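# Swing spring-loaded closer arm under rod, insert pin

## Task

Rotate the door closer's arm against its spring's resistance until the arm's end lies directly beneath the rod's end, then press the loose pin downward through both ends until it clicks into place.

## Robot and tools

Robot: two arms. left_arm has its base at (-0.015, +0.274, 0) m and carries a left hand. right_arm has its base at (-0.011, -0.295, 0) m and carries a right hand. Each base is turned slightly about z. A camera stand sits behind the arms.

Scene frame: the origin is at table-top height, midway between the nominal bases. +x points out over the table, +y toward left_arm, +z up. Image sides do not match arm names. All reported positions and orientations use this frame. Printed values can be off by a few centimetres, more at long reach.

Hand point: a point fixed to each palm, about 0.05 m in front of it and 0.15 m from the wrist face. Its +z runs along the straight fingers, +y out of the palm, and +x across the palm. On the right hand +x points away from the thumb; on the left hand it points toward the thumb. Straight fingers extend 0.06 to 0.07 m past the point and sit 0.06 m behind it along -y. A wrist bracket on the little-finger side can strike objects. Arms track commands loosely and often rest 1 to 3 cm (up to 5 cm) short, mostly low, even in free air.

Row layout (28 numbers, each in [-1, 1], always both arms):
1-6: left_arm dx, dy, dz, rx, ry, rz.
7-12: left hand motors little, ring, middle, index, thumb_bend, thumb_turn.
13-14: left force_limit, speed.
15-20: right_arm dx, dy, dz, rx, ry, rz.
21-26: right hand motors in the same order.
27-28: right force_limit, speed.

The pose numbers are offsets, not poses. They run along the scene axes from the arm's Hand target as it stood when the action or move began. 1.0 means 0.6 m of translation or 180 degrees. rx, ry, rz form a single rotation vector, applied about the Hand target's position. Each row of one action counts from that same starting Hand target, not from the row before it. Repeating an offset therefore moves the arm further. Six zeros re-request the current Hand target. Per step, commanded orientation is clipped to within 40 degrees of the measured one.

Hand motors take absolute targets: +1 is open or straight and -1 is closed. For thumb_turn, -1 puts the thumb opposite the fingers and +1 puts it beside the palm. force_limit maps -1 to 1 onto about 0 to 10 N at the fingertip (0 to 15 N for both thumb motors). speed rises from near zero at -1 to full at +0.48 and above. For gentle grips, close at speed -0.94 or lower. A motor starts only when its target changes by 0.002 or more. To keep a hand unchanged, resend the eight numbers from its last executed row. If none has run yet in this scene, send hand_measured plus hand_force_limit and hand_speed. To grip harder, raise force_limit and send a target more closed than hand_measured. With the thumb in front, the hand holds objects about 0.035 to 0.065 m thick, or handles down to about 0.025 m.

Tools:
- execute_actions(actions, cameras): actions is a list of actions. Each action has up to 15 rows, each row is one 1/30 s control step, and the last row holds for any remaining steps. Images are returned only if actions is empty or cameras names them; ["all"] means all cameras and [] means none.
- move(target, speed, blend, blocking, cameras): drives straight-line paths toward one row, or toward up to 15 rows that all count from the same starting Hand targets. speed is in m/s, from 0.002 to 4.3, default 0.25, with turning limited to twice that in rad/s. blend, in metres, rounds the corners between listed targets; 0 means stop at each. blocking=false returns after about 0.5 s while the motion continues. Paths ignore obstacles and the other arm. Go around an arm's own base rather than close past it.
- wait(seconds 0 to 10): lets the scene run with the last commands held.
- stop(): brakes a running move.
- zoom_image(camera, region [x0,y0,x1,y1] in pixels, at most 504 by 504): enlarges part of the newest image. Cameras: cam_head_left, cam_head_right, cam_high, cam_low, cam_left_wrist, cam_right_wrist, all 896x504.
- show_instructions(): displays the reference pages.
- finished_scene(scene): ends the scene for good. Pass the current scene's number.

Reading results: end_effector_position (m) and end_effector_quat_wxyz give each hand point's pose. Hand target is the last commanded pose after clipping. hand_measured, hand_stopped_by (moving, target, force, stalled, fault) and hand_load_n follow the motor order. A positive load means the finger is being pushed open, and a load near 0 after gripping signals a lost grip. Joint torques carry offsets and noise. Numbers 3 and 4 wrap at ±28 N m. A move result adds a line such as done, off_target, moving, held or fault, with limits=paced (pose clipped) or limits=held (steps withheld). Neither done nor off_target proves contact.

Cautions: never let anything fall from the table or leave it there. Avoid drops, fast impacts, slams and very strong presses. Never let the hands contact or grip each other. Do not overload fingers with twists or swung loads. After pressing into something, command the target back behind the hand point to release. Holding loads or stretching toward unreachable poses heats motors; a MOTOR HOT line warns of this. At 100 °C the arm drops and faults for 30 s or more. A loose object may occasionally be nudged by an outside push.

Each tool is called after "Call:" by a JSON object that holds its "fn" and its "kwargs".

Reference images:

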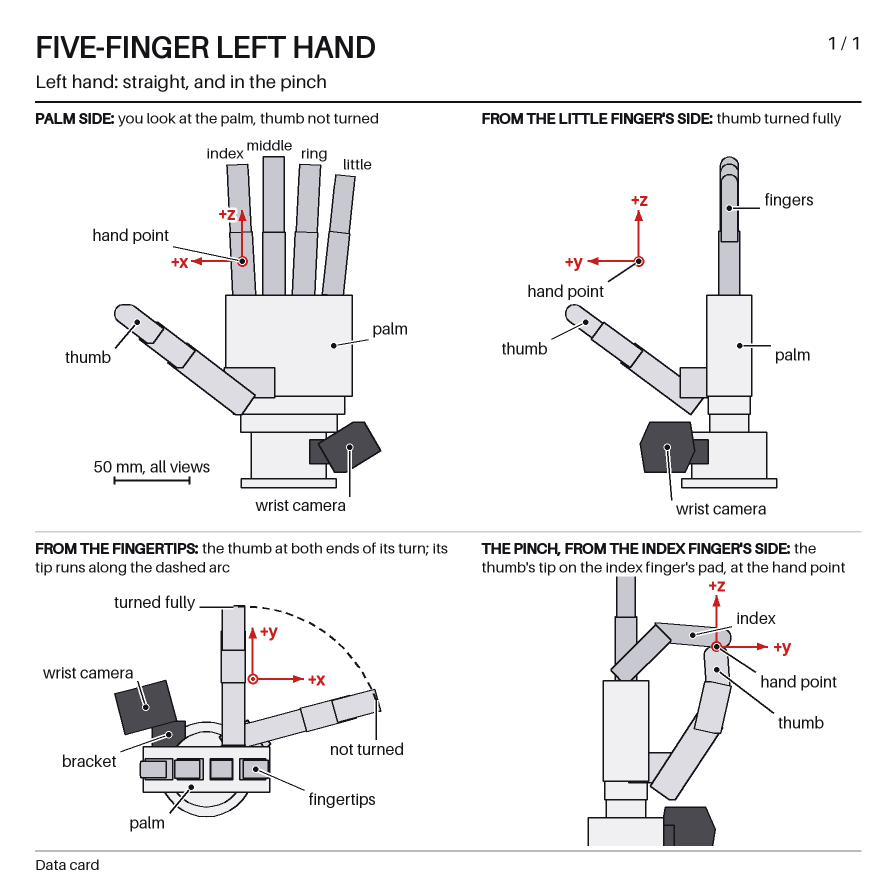

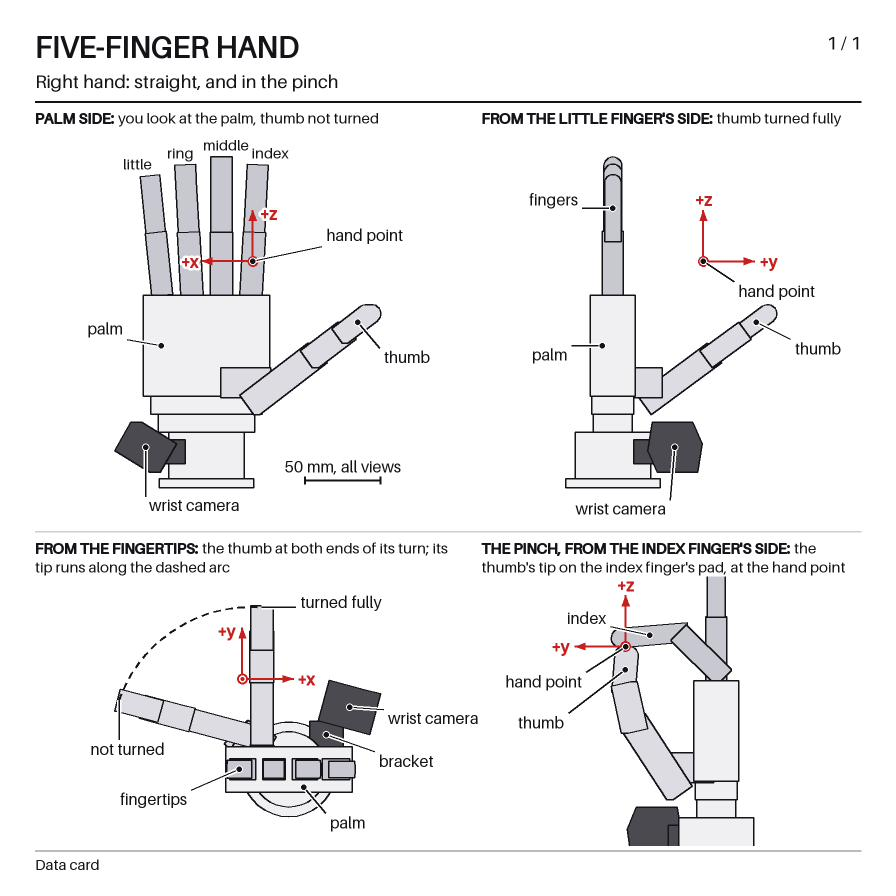

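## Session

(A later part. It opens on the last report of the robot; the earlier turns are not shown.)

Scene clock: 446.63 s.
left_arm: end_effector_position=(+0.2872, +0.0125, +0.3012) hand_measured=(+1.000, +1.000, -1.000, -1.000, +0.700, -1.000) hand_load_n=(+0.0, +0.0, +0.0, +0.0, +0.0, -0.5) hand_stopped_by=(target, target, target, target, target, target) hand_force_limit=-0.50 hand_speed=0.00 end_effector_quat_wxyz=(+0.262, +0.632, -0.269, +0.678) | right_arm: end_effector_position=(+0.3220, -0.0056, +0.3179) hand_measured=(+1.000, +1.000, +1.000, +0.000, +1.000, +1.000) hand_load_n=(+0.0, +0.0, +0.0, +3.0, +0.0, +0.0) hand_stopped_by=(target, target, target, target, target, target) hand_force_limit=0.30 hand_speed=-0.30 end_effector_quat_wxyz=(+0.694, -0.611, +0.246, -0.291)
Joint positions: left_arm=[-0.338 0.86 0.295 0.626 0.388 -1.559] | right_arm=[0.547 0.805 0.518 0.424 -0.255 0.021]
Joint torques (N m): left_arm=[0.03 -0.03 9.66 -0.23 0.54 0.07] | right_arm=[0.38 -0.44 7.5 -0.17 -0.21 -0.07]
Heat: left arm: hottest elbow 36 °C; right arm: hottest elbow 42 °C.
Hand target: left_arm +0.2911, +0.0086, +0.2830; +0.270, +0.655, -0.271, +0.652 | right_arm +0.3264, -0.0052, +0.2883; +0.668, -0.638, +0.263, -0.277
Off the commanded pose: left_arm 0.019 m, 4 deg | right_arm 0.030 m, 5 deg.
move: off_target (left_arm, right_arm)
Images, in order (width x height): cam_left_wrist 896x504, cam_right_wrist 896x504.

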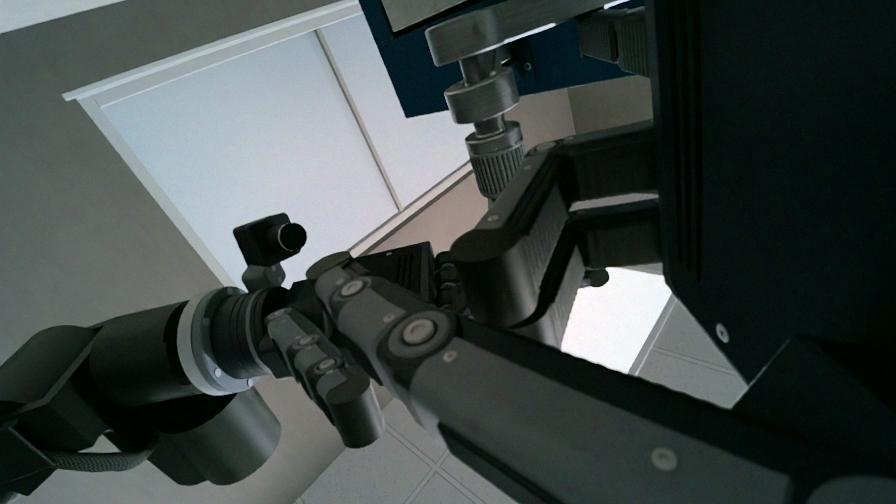

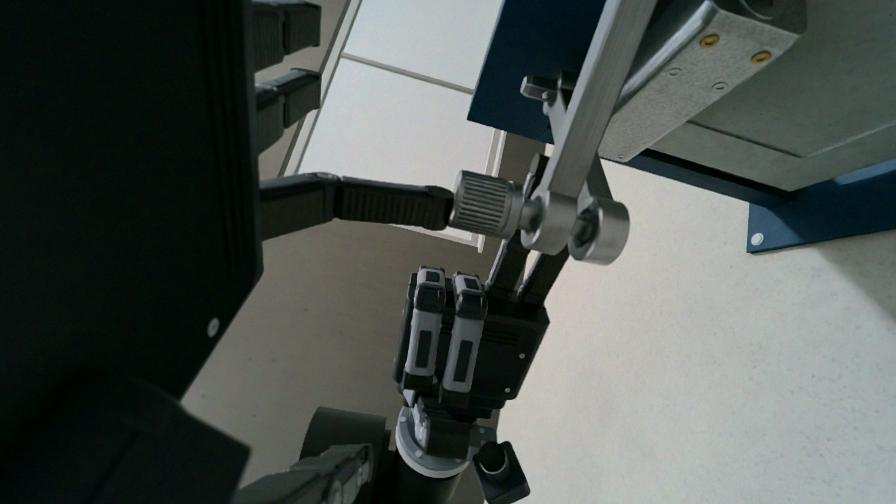

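Call:
{"fn": "move", "kwargs": {"target": [0,0.006,0,0,0,0,1,1,-1,-1,0.7,-1,-0.5,0.0,0,0,0,0,0,0,1,1,1,0.0,1,1,0.3,-0.3], "speed": 0.02, "cameras": ["cam_right_wrist","cam_left_wrist"]}}

Call:
{"fn": "zoom_image", "kwargs": {"camera": "cam_right_wrist", "region": [440, 130, 640, 280]}}

Call:
{"fn": "zoom_image", "kwargs": {"camera": "cam_left_wrist", "region": [410, 10, 560, 160]}}

Scene clock: 448.13 s.
left_arm: end_effector_position=(+0.2864, +0.0137, +0.3010) hand_measured=(+1.000, +1.000, -1.000, -1.000, +0.700, -1.000) hand_load_n=(+0.0, +0.0, +0.0, +0.0, +0.0, +0.0) hand_stopped_by=(target, target, target, target, target, target) hand_force_limit=-0.50 hand_speed=0.00 end_effector_quat_wxyz=(+0.264, +0.631, -0.273, +0.677) | right_arm: end_effector_position=(+0.3223, -0.0059, +0.3179) hand_measured=(+1.000, +1.000, +1.000, +0.000, +1.000, +1.000) hand_load_n=(+0.0, +0.0, +0.0, +3.0, +0.0, +0.0) hand_stopped_by=(target, target, target, target, target, target) hand_force_limit=0.30 hand_speed=-0.30 end_effector_quat_wxyz=(+0.694, -0.611, +0.247, -0.291)
Joint positions: left_arm=[-0.328 0.86 0.295 0.626 0.407 -1.559] | right_arm=[0.547 0.805 0.518 0.424 -0.254 0.021]
Joint torques (N m): left_arm=[0.56 -0.73 9.33 -0.46 0.36 0.02] | right_arm=[0.56 -0.56 7.54 -0.17 -0.26 -0.08]
Heat: left arm: hottest elbow 36 °C; right arm: hottest elbow 42 °C.
Hand target: left_arm +0.2911, +0.0122, +0.2830; +0.270, +0.655, -0.271, +0.652 | right_arm +0.3264, -0.0051, +0.2883; +0.668, -0.638, +0.263, -0.277
Off the commanded pose: left_arm 0.019 m, 4 deg | right_arm 0.030 m, 5 deg.
move: off_target (left_arm, right_arm)
Images, in order (width x height): cam_left_wrist 896x504, cam_right_wrist 896x504.

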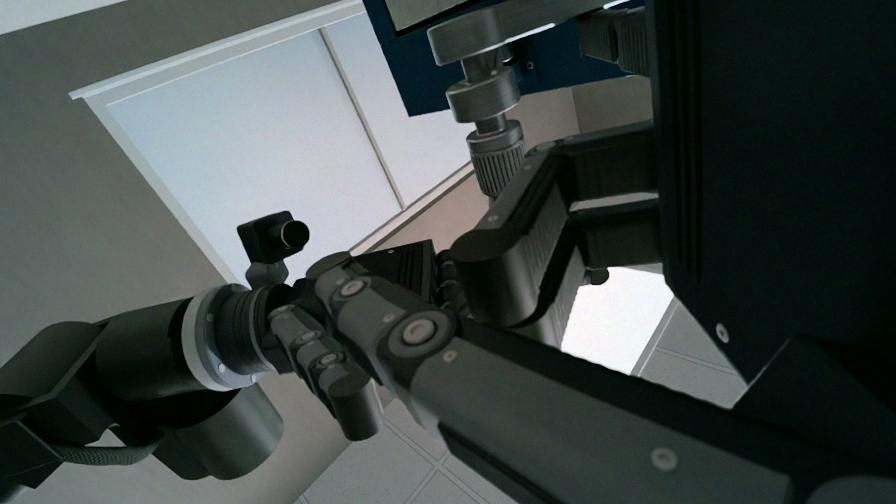

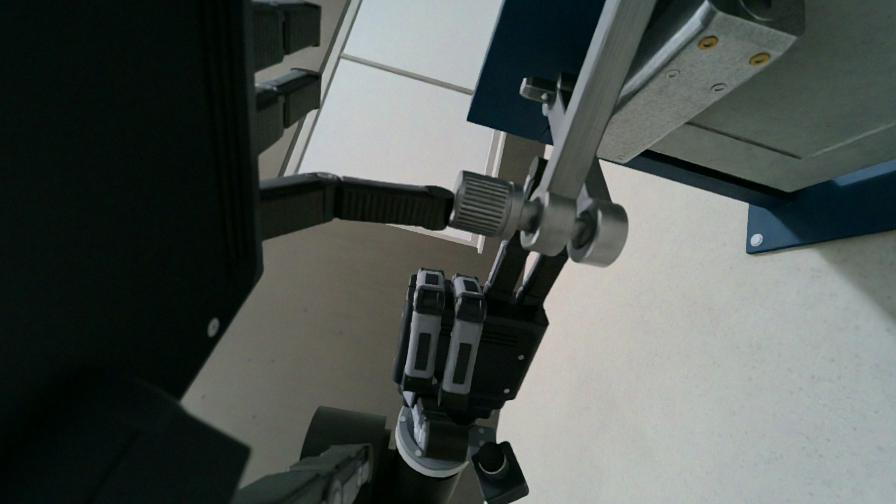

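Scaled by 2.520.

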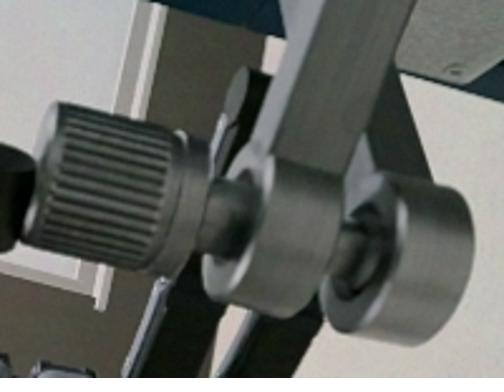

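Scaled by 3.360.

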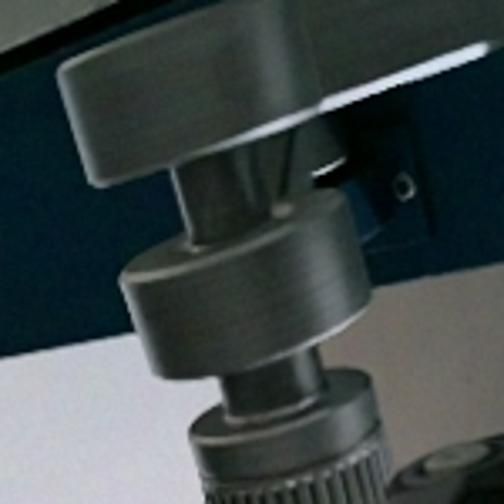

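Call:
{"fn": "move", "kwargs": {"target": [0,0.006,0,0,0,0,1,1,-1,-1,0.7,-1,-0.5,0.0,0,0,0,0,0,0,1,1,1,0.0,1,1,0.3,-0.3], "speed": 0.02, "cameras": ["cam_right_wrist","cam_left_wrist"]}}

Call:
{"fn": "zoom_image", "kwargs": {"camera": "cam_right_wrist", "region": [440, 130, 640, 280]}}

Call:
{"fn": "zoom_image", "kwargs": {"camera": "cam_left_wrist", "region": [410, 10, 560, 160]}}

Scene clock: 450.03 s.
left_arm: end_effector_position=(+0.2866, +0.0159, +0.3007) hand_measured=(+1.000, +1.000, -1.000, -1.000, +0.700, -1.000) hand_load_n=(+0.0, +0.0, +0.0, +0.0, +0.0, -0.5) hand_stopped_by=(target, target, target, target, target, target) hand_force_limit=-0.50 hand_speed=0.00 end_effector_quat_wxyz=(+0.266, +0.630, -0.274, +0.676) | right_arm: end_effector_position=(+0.3223, -0.0059, +0.3179) hand_measured=(+1.000, +1.000, +1.000, +0.000, +1.000, +1.000) hand_load_n=(+0.0, +0.0, +0.0, +3.0, +0.0, +0.0) hand_stopped_by=(target, target, target, target, target, target) hand_force_limit=0.30 hand_speed=-0.30 end_effector_quat_wxyz=(+0.694, -0.611, +0.247, -0.291)
Joint positions: left_arm=[-0.316 0.86 0.295 0.625 0.424 -1.559] | right_arm=[0.547 0.805 0.518 0.424 -0.254 0.021]
Joint torques (N m): left_arm=[0.32 -1.2 8.91 -0.46 0.26 0.06] | right_arm=[0.44 -0.56 7.5 -0.14 -0.24 -0.08]
Heat: left arm: hottest elbow 36 °C; right arm: hottest elbow 42 °C.
Hand target: left_arm +0.2910, +0.0157, +0.2830; +0.270, +0.655, -0.271, +0.652 | right_arm +0.3264, -0.0051, +0.2883; +0.668, -0.638, +0.263, -0.277
Off the commanded pose: left_arm 0.018 m, 4 deg | right_arm 0.030 m, 5 deg.
move: off_target (left_arm, right_arm)
Images, in order (width x height): cam_left_wrist 896x504, cam_right_wrist 896x504.

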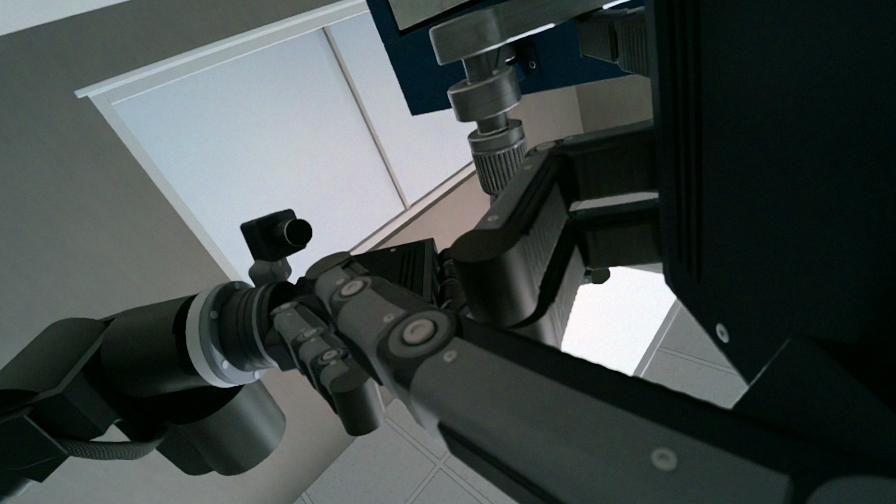

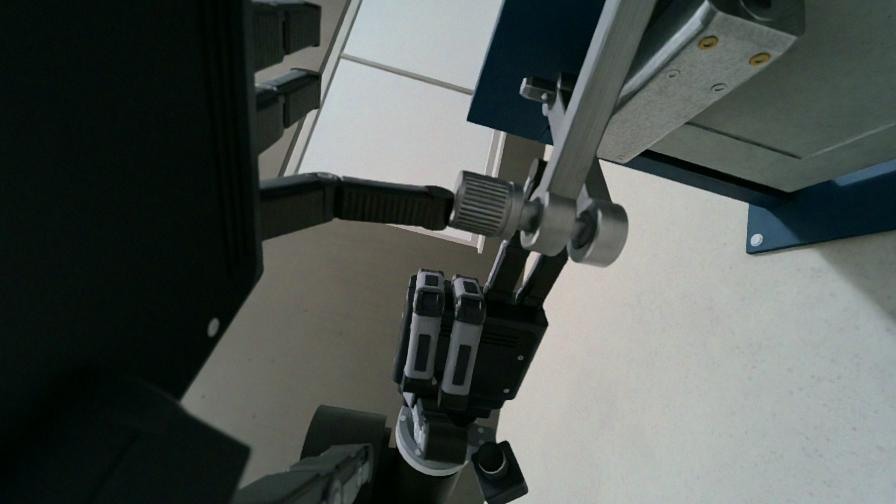

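Scaled by 2.520.

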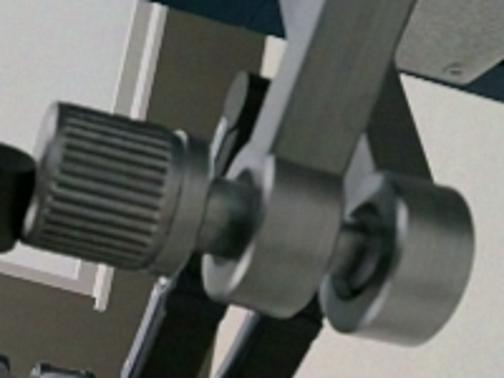

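Scaled by 3.360.

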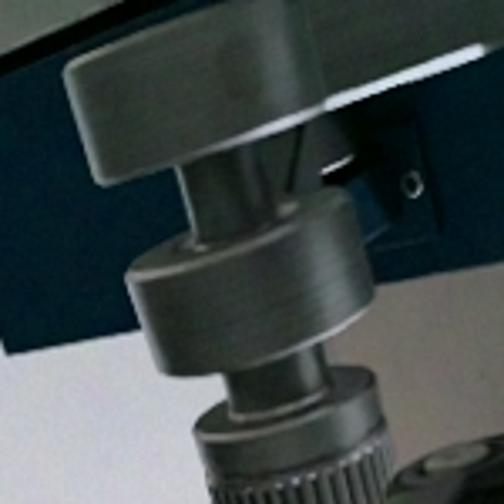

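Call:
{"fn": "move", "kwargs": {"target": [0,0,0,0,0,0,1,1,-1,-1,0.7,-1,-0.5,0.0,0,0,-0.03,0,0,0,1,1,1,0.0,1,1,0.3,-0.3], "speed": 0.03, "cameras": ["cam_right_wrist","cam_left_wrist"]}}

Call:
{"fn": "zoom_image", "kwargs": {"camera": "cam_right_wrist", "region": [440, 130, 640, 280]}}

Call:
{"fn": "zoom_image", "kwargs": {"camera": "cam_left_wrist", "region": [410, 10, 560, 160]}}

Scene clock: 451.97 s.
left_arm: end_effector_position=(+0.2865, +0.0158, +0.3007) hand_measured=(+1.000, +1.000, -1.000, -1.000, +0.700, -1.000) hand_load_n=(+0.0, +0.0, +0.0, +0.5, +0.0, +0.0) hand_stopped_by=(target, target, target, target, target, target) hand_force_limit=-0.50 hand_speed=0.00 end_effector_quat_wxyz=(+0.266, +0.630, -0.275, +0.676) | right_arm: end_effector_position=(+0.3235, -0.0052, +0.3189) hand_measured=(+1.000, +1.000, +1.000, +0.000, +1.000, +1.000) hand_load_n=(+0.0, +0.0, +0.0, +2.5, +0.0, +0.0) hand_stopped_by=(target, target, target, target, target, target) hand_force_limit=0.30 hand_speed=-0.30 end_effector_quat_wxyz=(+0.697, -0.607, +0.244, -0.294)
Joint positions: left_arm=[-0.315 0.86 0.295 0.625 0.426 -1.559] | right_arm=[0.547 0.812 0.514 0.447 -0.254 0.021]
Joint torques (N m): left_arm=[0.21 -1.26 8.94 -0.58 0.19 0.04] | right_arm=[0.26 0.38 5 1.25 -0.25 -0.09]
Heat: left arm: hottest elbow 36 °C; right arm: hottest elbow 42 °C.
Hand target: left_arm +0.2911, +0.0158, +0.2830; +0.270, +0.655, -0.271, +0.652 | right_arm +0.3263, -0.0052, +0.2701; +0.668, -0.639, +0.264, -0.276
Off the commanded pose: left_arm 0.018 m, 4 deg | right_arm 0.049 m, 6 deg.
move: off_target (left_arm, right_arm)
Images, in order (width x height): cam_left_wrist 896x504, cam_right_wrist 896x504.

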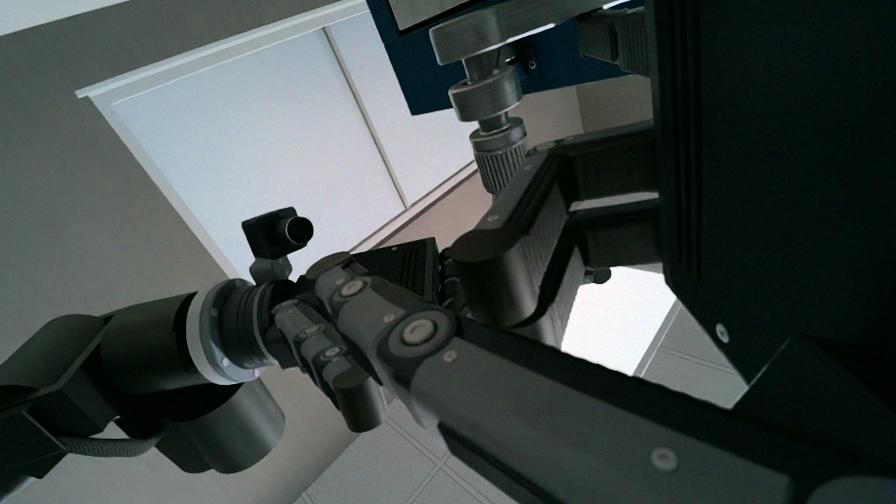

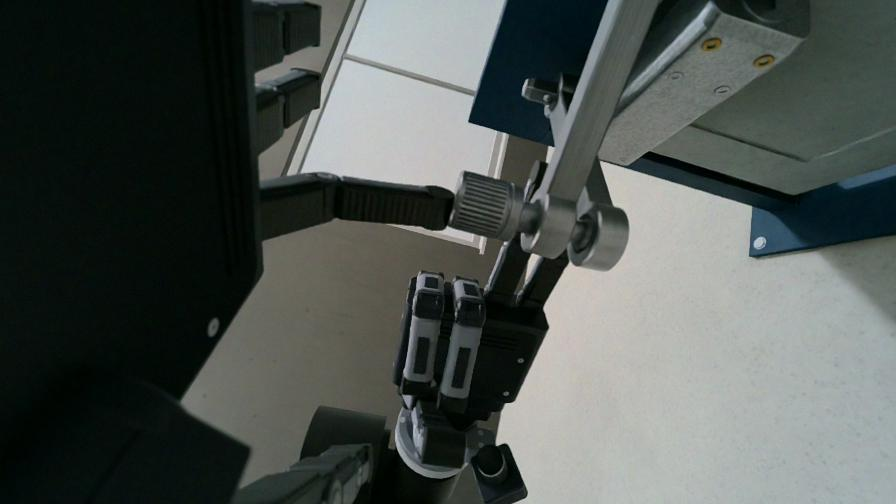

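Scaled by 2.520.

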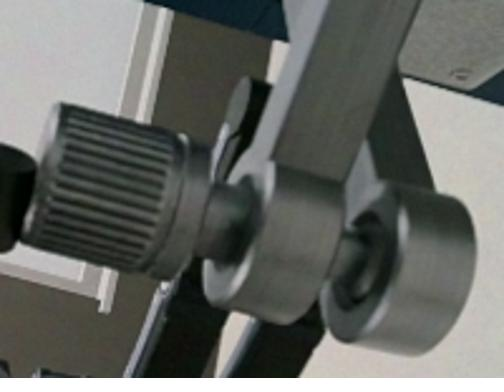

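Scaled by 3.360.

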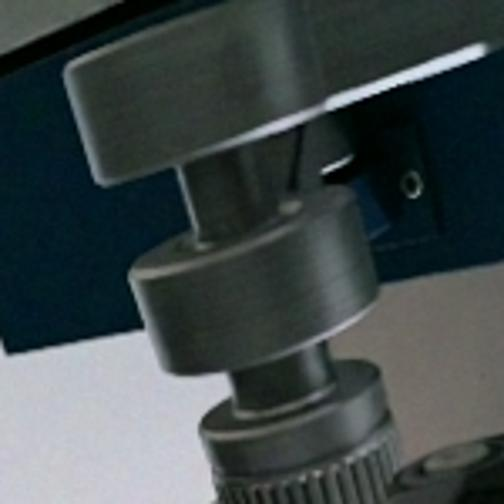

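Call:
{"fn": "move", "kwargs": {"target": [[0,0,0,0,0,0,1,1,-1,-1,0.7,-1,-0.5,0.0,-0.003,-0.001,0.06,0,0,0,1,1,1,0.0,1,1,0.3,-0.3],[0,-0.026,0,0,0,0,1,1,-1,-1,0.7,-1,-0.5,0.0,-0.003,-0.001,0.06,0,0,0,1,1,1,0.0,1,1,0.3,-0.3]], "speed": 0.04, "cameras": ["cam_right_wrist","cam_left_wrist"]}}

Call:
{"fn": "zoom_image", "kwargs": {"camera": "cam_right_wrist", "region": [440, 130, 640, 280]}}

Call:
{"fn": "zoom_image", "kwargs": {"camera": "cam_left_wrist", "region": [410, 10, 560, 160]}}

Scene clock: 458.10 s.
left_arm: end_effector_position=(+0.2876, +0.0109, +0.3011) hand_measured=(+1.000, +1.000, -1.000, -1.000, +0.700, -1.000) hand_load_n=(+0.5, -1.5, +0.0, +0.0, +0.0, +0.0) hand_stopped_by=(target, target, target, target, target, target) hand_force_limit=-0.50 hand_speed=0.00 end_effector_quat_wxyz=(+0.260, +0.633, -0.267, +0.679) | right_arm: end_effector_position=(+0.3214, -0.0067, +0.3197) hand_measured=(+1.000, +1.000, +1.000, +0.000, +1.000, +1.000) hand_load_n=(+0.0, +0.0, +0.0, +3.0, +0.0, +0.0) hand_stopped_by=(target, target, target, target, target, target) hand_force_limit=0.30 hand_speed=-0.30 end_effector_quat_wxyz=(+0.684, -0.621, +0.255, -0.284)
Joint positions: left_arm=[-0.35 0.86 0.295 0.625 0.369 -1.559] | right_arm=[0.547 0.793 0.542 0.353 -0.253 0.021]
Joint torques (N m): left_arm=[-1.79 1.55 9.95 0.16 0.01 -0.02] | right_arm=[0.5 -1.26 8.58 0.27 -0.2 -0.09]
Heat: left arm: hottest elbow 36 °C; right arm: hottest elbow 40 °C.
Hand target: left_arm +0.2911, +0.0002, +0.2830; +0.270, +0.655, -0.271, +0.652 | right_arm +0.3245, -0.0058, +0.3062; +0.668, -0.638, +0.264, -0.277
Off the commanded pose: left_arm 0.021 m, 4 deg | right_arm 0.014 m, 3 deg.
move: off_target (left_arm, right_arm)
Images, in order (width x height): cam_left_wrist 896x504, cam_right_wrist 896x504.

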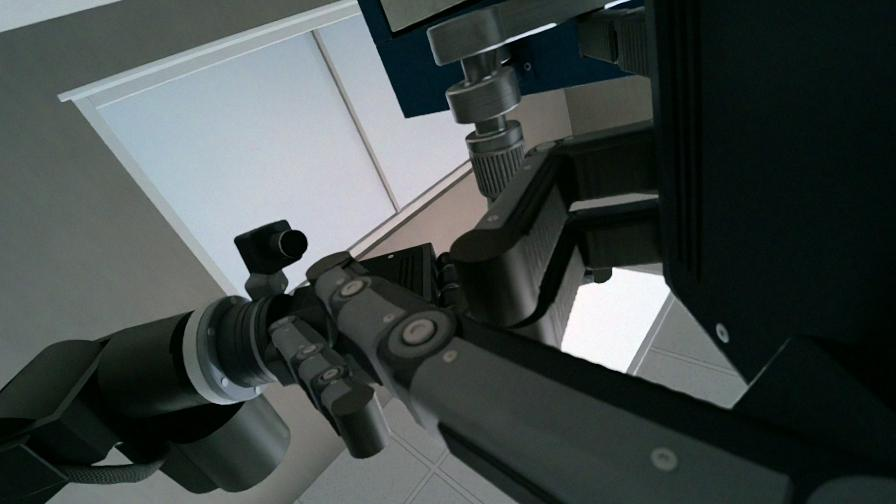

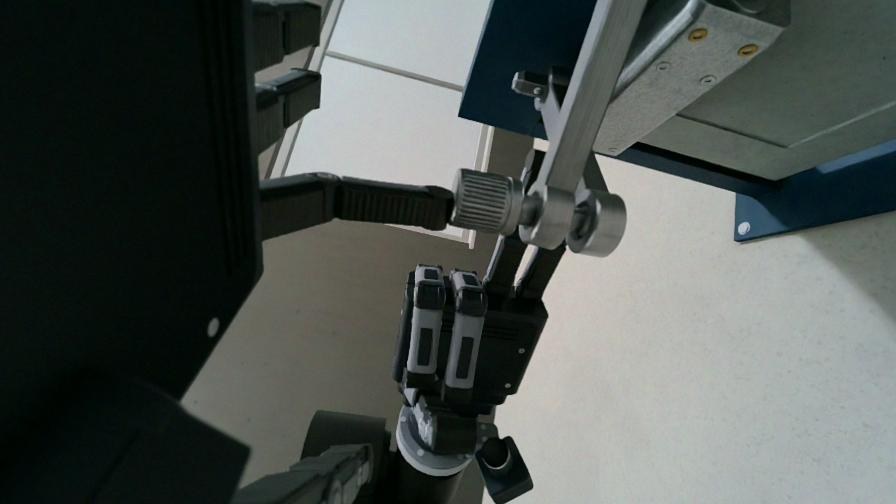

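Scaled by 2.520.

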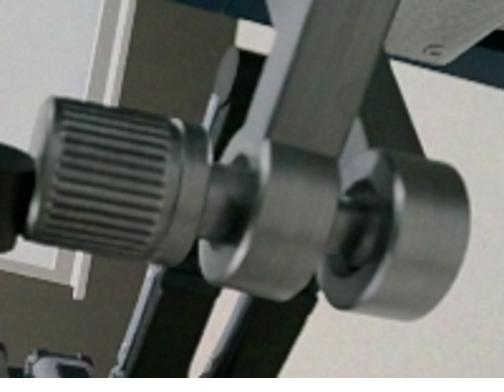

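Scaled by 3.360.

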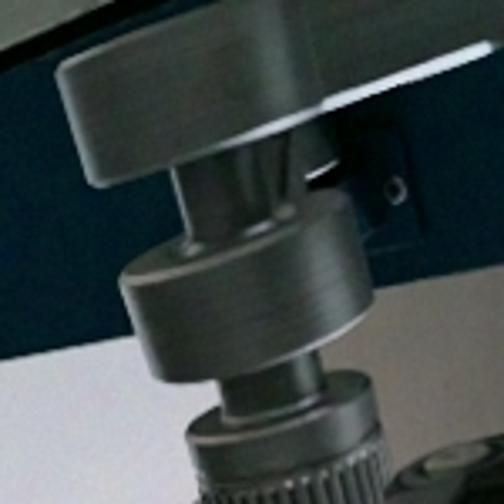

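Call:
{"fn": "move", "kwargs": {"target": [[0,0,0,0,0,0,1,1,-1,-1,0.7,-1,-0.5,0.0,0,0,-0.05,0,0,0,1,1,1,0.0,1,1,0.3,-0.3],[0,0.02,0,0,0,0,1,1,-1,-1,0.7,-1,-0.5,0.0,0,0,-0.05,0,0,0,1,1,1,0.0,1,1,0.3,-0.3],[0,-0.003,0,0,0,0,1,1,-1,-1,0.7,-1,-0.5,0.0,0,0,-0.05,0,0,0,1,1,1,0.0,1,1,0.3,-0.3],[0,0.02,0,0,0,0,1,1,-1,-1,0.7,-1,-0.5,0.0,0,0,-0.05,0,0,0,1,1,1,0.0,1,1,0.3,-0.3],[0,-0.003,0,0,0,0,1,1,-1,-1,0.7,-1,-0.5,0.0,0,0,-0.05,0,0,0,1,1,1,0.0,1,1,0.3,-0.3]], "speed": 0.03, "cameras": ["cam_right_wrist","cam_left_wrist"]}}

Call:
{"fn": "zoom_image", "kwargs": {"camera": "cam_right_wrist", "region": [440, 130, 640, 280]}}

Call:
{"fn": "zoom_image", "kwargs": {"camera": "cam_left_wrist", "region": [410, 10, 560, 160]}}

Scene clock: 463.23 s.
left_arm: end_effector_position=(+0.2881, +0.0104, +0.3012) hand_measured=(+1.000, +1.000, -1.000, -1.000, +0.700, -1.000) hand_load_n=(+0.5, -1.0, +0.0, +0.0, +0.0, -0.5) hand_stopped_by=(target, target, target, target, target, target) hand_force_limit=-0.50 hand_speed=0.00 end_effector_quat_wxyz=(+0.258, +0.634, -0.265, +0.679) | right_arm: end_effector_position=(+0.3222, -0.0062, +0.3190) hand_measured=(+1.000, +1.000, +1.000, +0.000, +1.000, +1.000) hand_load_n=(+0.0, +0.0, +0.0, +2.0, +0.0, +0.0) hand_stopped_by=(target, target, target, target, target, target) hand_force_limit=0.30 hand_speed=-0.30 end_effector_quat_wxyz=(+0.693, -0.611, +0.247, -0.291)
Joint positions: left_arm=[-0.355 0.86 0.295 0.625 0.359 -1.559] | right_arm=[0.547 0.802 0.521 0.417 -0.254 0.021]
Joint torques (N m): left_arm=[-2.43 1.38 10.18 0.18 0.16 0.04] | right_arm=[0.79 0.44 5.34 1.54 -0.2 -0.07]
Heat: left arm: hottest elbow 36 °C; right arm: hottest elbow 40 °C.
Hand target: left_arm +0.2911, -0.0016, +0.2830; +0.270, +0.655, -0.271, +0.652 | right_arm +0.3245, -0.0058, +0.2761; +0.668, -0.639, +0.264, -0.276
Off the commanded pose: left_arm 0.022 m, 4 deg | right_arm 0.043 m, 5 deg.
move: off_target (left_arm, right_arm)
Images, in order (width x height): cam_left_wrist 896x504, cam_right_wrist 896x504.

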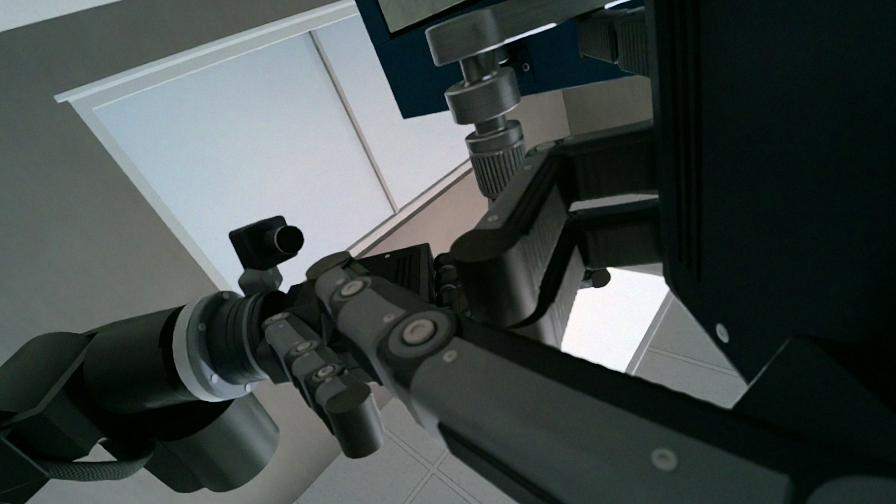

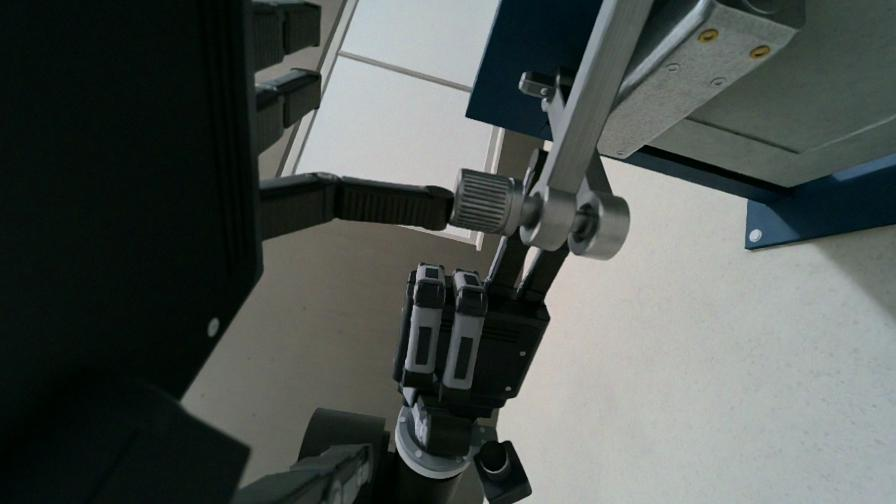

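Scaled by 2.520.

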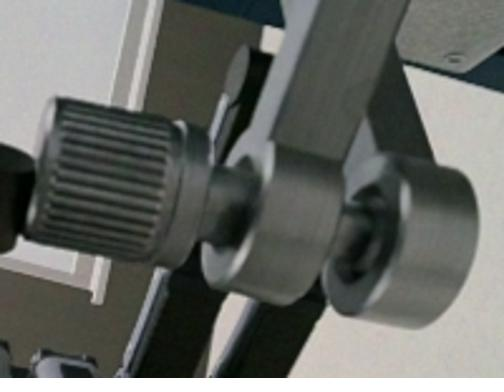

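Scaled by 3.360.

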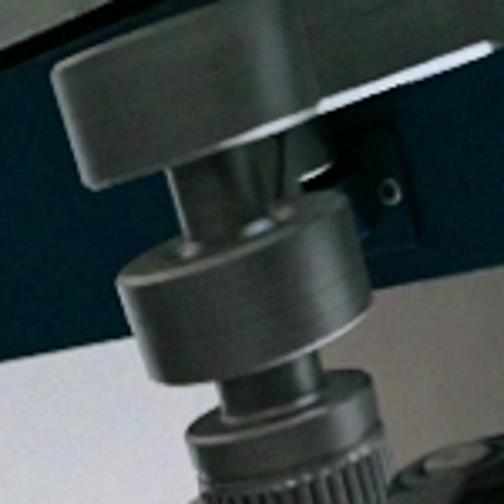

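Call:
{"fn": "zoom_image", "kwargs": {"camera": "cam_right_wrist", "region": [565, 190, 635, 260]}}

Call:
{"fn": "zoom_image", "kwargs": {"camera": "cam_right_wrist", "region": [500, 180, 570, 250]}}

Call:
{"fn": "zoom_image", "kwargs": {"camera": "cam_left_wrist", "region": [445, 45, 505, 105]}}

Scaled by 7.200.

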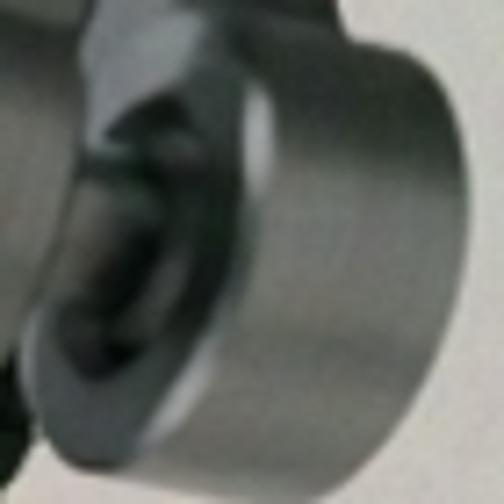

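Scaled by 7.200.

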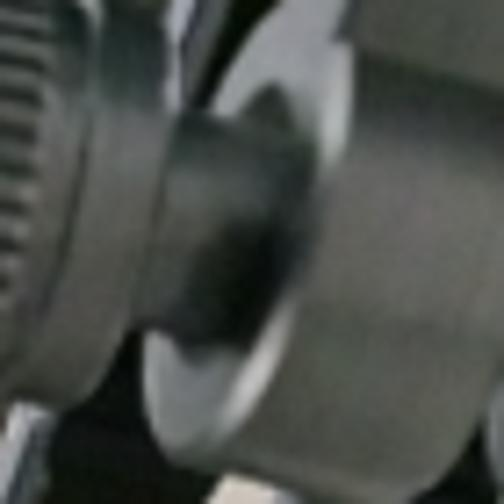

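Scaled by 8.400.

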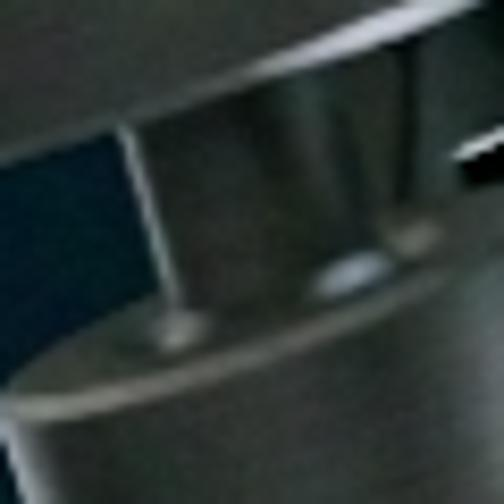

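Call:
{"fn": "move", "kwargs": {"target": [0,0,0,0,0,0,1,1,-1,-1,0.7,-1,-0.5,0.0,0.010,0.010,0.0,0,0,0,1,1,1,0.0,1,1,0.3,-0.3], "speed": 0.02, "cameras": ["cam_right_wrist","cam_left_wrist"]}}

Call:
{"fn": "zoom_image", "kwargs": {"camera": "cam_right_wrist", "region": [440, 130, 640, 280]}}

Call:
{"fn": "zoom_image", "kwargs": {"camera": "cam_left_wrist", "region": [410, 10, 560, 160]}}

Scene clock: 468.03 s.
left_arm: end_effector_position=(+0.2881, +0.0104, +0.3012) hand_measured=(+1.000, +1.000, -1.000, -1.000, +0.700, -1.000) hand_load_n=(+0.5, -1.0, +0.0, +0.0, +0.0, -0.5) hand_stopped_by=(target, target, target, target, target, target) hand_force_limit=-0.50 hand_speed=0.00 end_effector_quat_wxyz=(+0.258, +0.634, -0.265, +0.679) | right_arm: end_effector_position=(+0.3257, -0.0037, +0.3179) hand_measured=(+1.000, +1.000, +1.000, +0.000, +1.000, +1.000) hand_load_n=(+0.0, +0.0, +0.0, +2.5, +0.0, -0.5) hand_stopped_by=(target, target, target, target, target, target) hand_force_limit=0.30 hand_speed=-0.30 end_effector_quat_wxyz=(+0.695, -0.609, +0.245, -0.292)
Joint positions: left_arm=[-0.355 0.86 0.295 0.625 0.359 -1.559] | right_arm=[0.547 0.822 0.521 0.445 -0.254 0.021]
Joint torques (N m): left_arm=[-1.26 1.26 10.09 0.24 0.14 0.07] | right_arm=[1.2 0.91 6.15 1.09 0.05 -0.1]
Heat: left arm: hottest elbow 36 °C; right arm: hottest elbow 39 °C.
Hand target: left_arm +0.2911, -0.0016, +0.2830; +0.270, +0.655, -0.271, +0.652 | right_arm +0.3305, +0.0002, +0.2761; +0.668, -0.639, +0.264, -0.276
Off the commanded pose: left_arm 0.022 m, 4 deg | right_arm 0.042 m, 5 deg.
move: off_target (left_arm, right_arm)
Images, in order (width x height): cam_left_wrist 896x504, cam_right_wrist 896x504.

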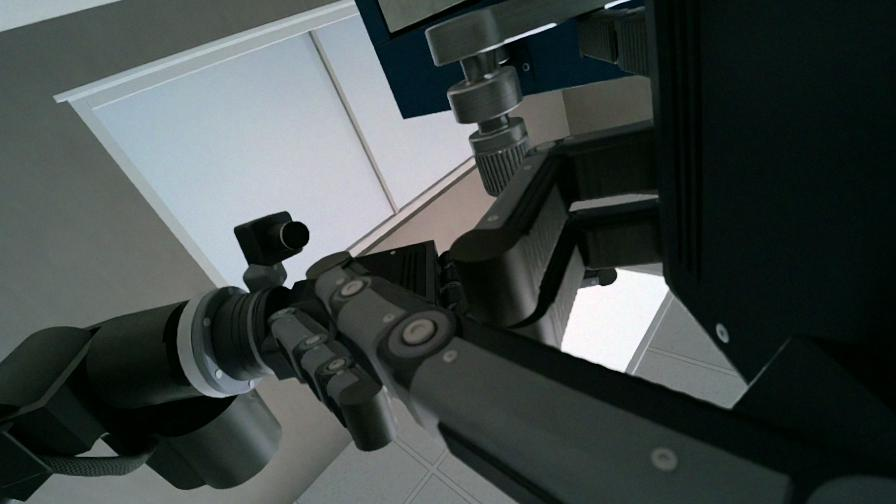

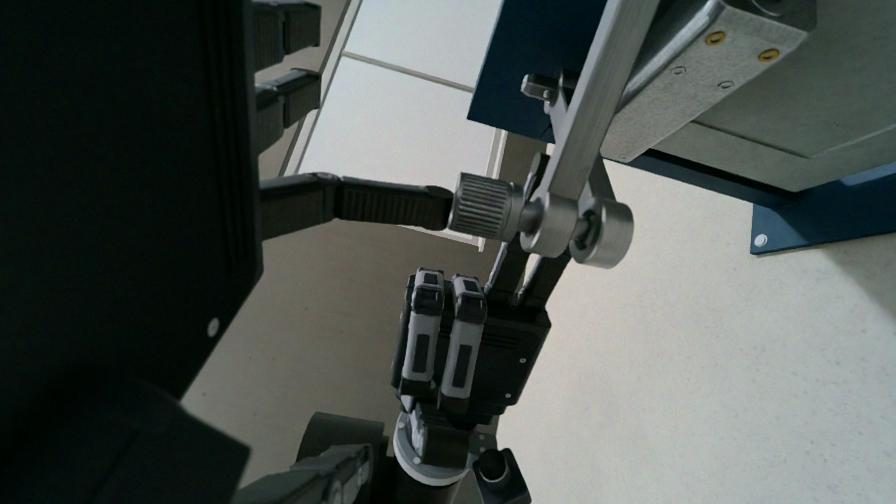

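Scaled by 2.520.

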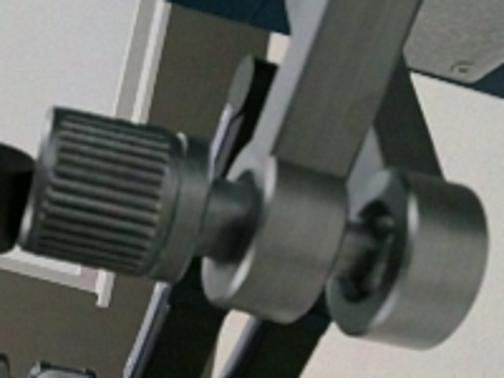

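Scaled by 3.360.

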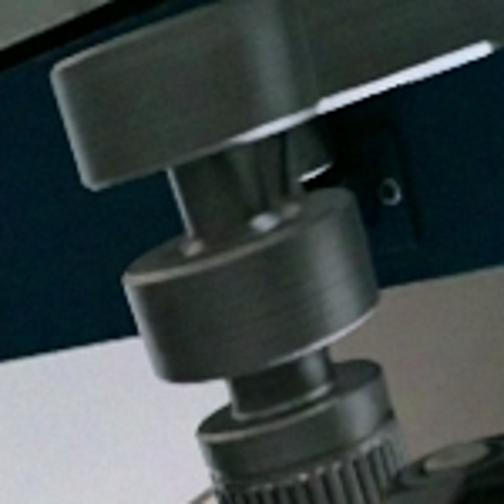

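Call:
{"fn": "move", "kwargs": {"target": [[0,0,0,0,0,0,1,1,-1,-1,0.7,-1,-0.5,0.0,-0.018,-0.018,0.0,0,0,0,1,1,1,0.0,1,1,0.3,-0.3],[0,0,0,0,0,0,1,1,-1,-1,0.7,-1,-0.5,0.0,0.0,0.0,-0.01,0,0,0,1,1,1,0.0,1,1,0.3,-0.3],[0,0.015,0,0,0,0,1,1,-1,-1,0.7,-1,-0.5,0.0,0.0,0.0,-0.01,0,0,0,1,1,1,0.0,1,1,0.3,-0.3],[0,0.0,0,0,0,0,1,1,-1,-1,0.7,-1,-0.5,0.0,0.0,0.0,-0.01,0,0,0,1,1,1,0.0,1,1,0.3,-0.3]], "speed": 0.03, "cameras": ["cam_right_wrist","cam_left_wrist"]}}

Call:
{"fn": "zoom_image", "kwargs": {"camera": "cam_right_wrist", "region": [440, 130, 640, 280]}}

Call:
{"fn": "zoom_image", "kwargs": {"camera": "cam_left_wrist", "region": [410, 10, 560, 160]}}

Scene clock: 472.10 s.
left_arm: end_effector_position=(+0.2883, +0.0107, +0.3012) hand_measured=(+1.000, +1.000, -1.000, -1.000, +0.700, -1.000) hand_load_n=(+0.5, -1.0, +0.0, +0.0, +0.0, +0.0) hand_stopped_by=(target, target, target, target, target, target) hand_force_limit=-0.50 hand_speed=0.00 end_effector_quat_wxyz=(+0.258, +0.634, -0.265, +0.679) | right_arm: end_effector_position=(+0.3277, -0.0033, +0.3121) hand_measured=(+1.000, +1.000, +1.000, +0.000, +1.000, +1.000) hand_load_n=(+0.0, +0.0, +0.0, +2.5, +0.0, +0.0) hand_stopped_by=(target, target, target, target, target, target) hand_force_limit=0.30 hand_speed=-0.30 end_effector_quat_wxyz=(+0.695, -0.609, +0.247, -0.293)
Joint positions: left_arm=[-0.354 0.86 0.295 0.625 0.359 -1.559] | right_arm=[0.547 0.836 0.512 0.465 -0.251 0.022]
Joint torques (N m): left_arm=[-2.37 1.08 10.13 0.23 0.15 0.06] | right_arm=[1.2 0.5 5.9 1.14 -0.07 -0.11]
Heat: left arm: hottest elbow 36 °C; right arm: hottest elbow 39 °C.
Hand target: left_arm +0.2911, -0.0016, +0.2830; +0.270, +0.655, -0.271, +0.652 | right_arm +0.3306, +0.0002, +0.2701; +0.668, -0.638, +0.264, -0.276
Off the commanded pose: left_arm 0.022 m, 4 deg | right_arm 0.042 m, 5 deg.
move: off_target (left_arm, right_arm)
Images, in order (width x height): cam_left_wrist 896x504, cam_right_wrist 896x504.

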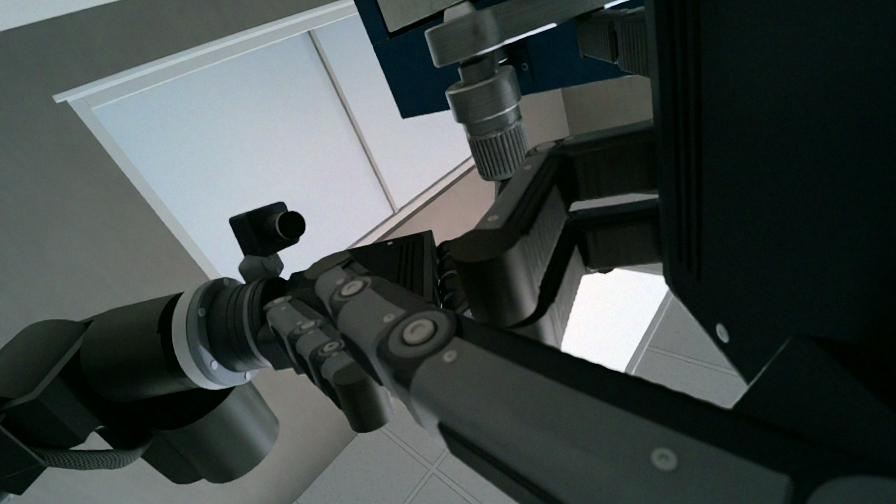

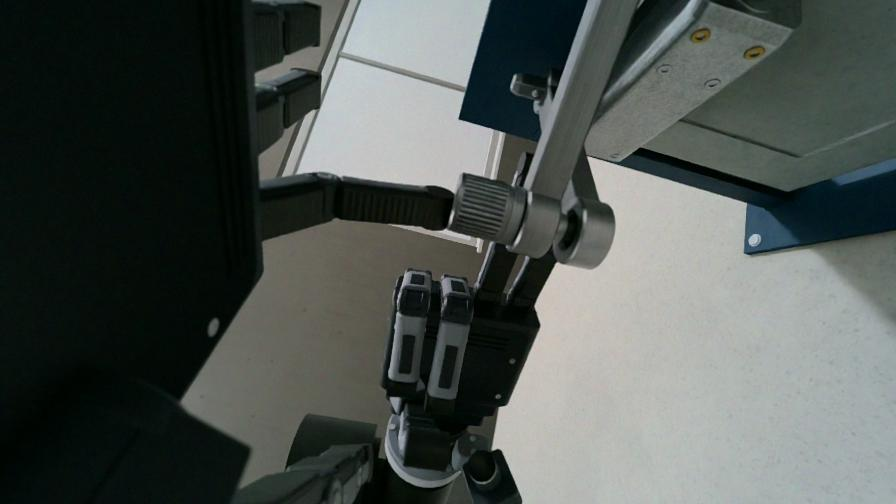

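Scaled by 2.520.

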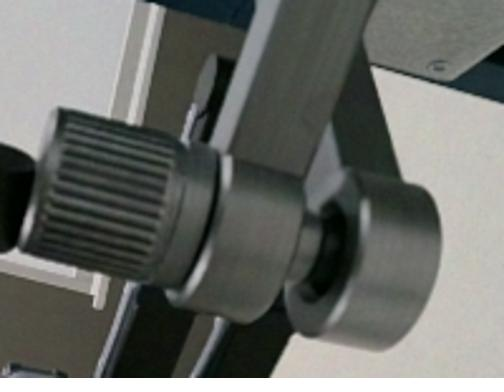

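Scaled by 3.360.

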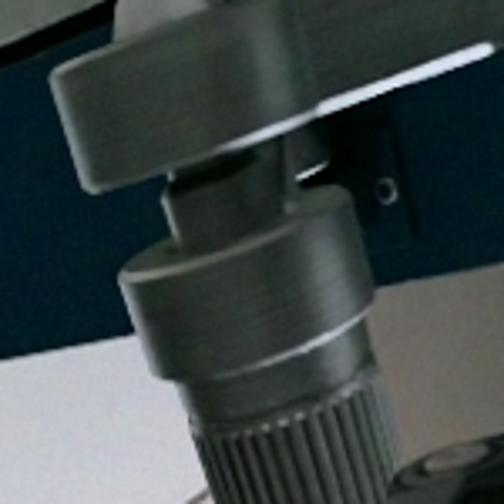

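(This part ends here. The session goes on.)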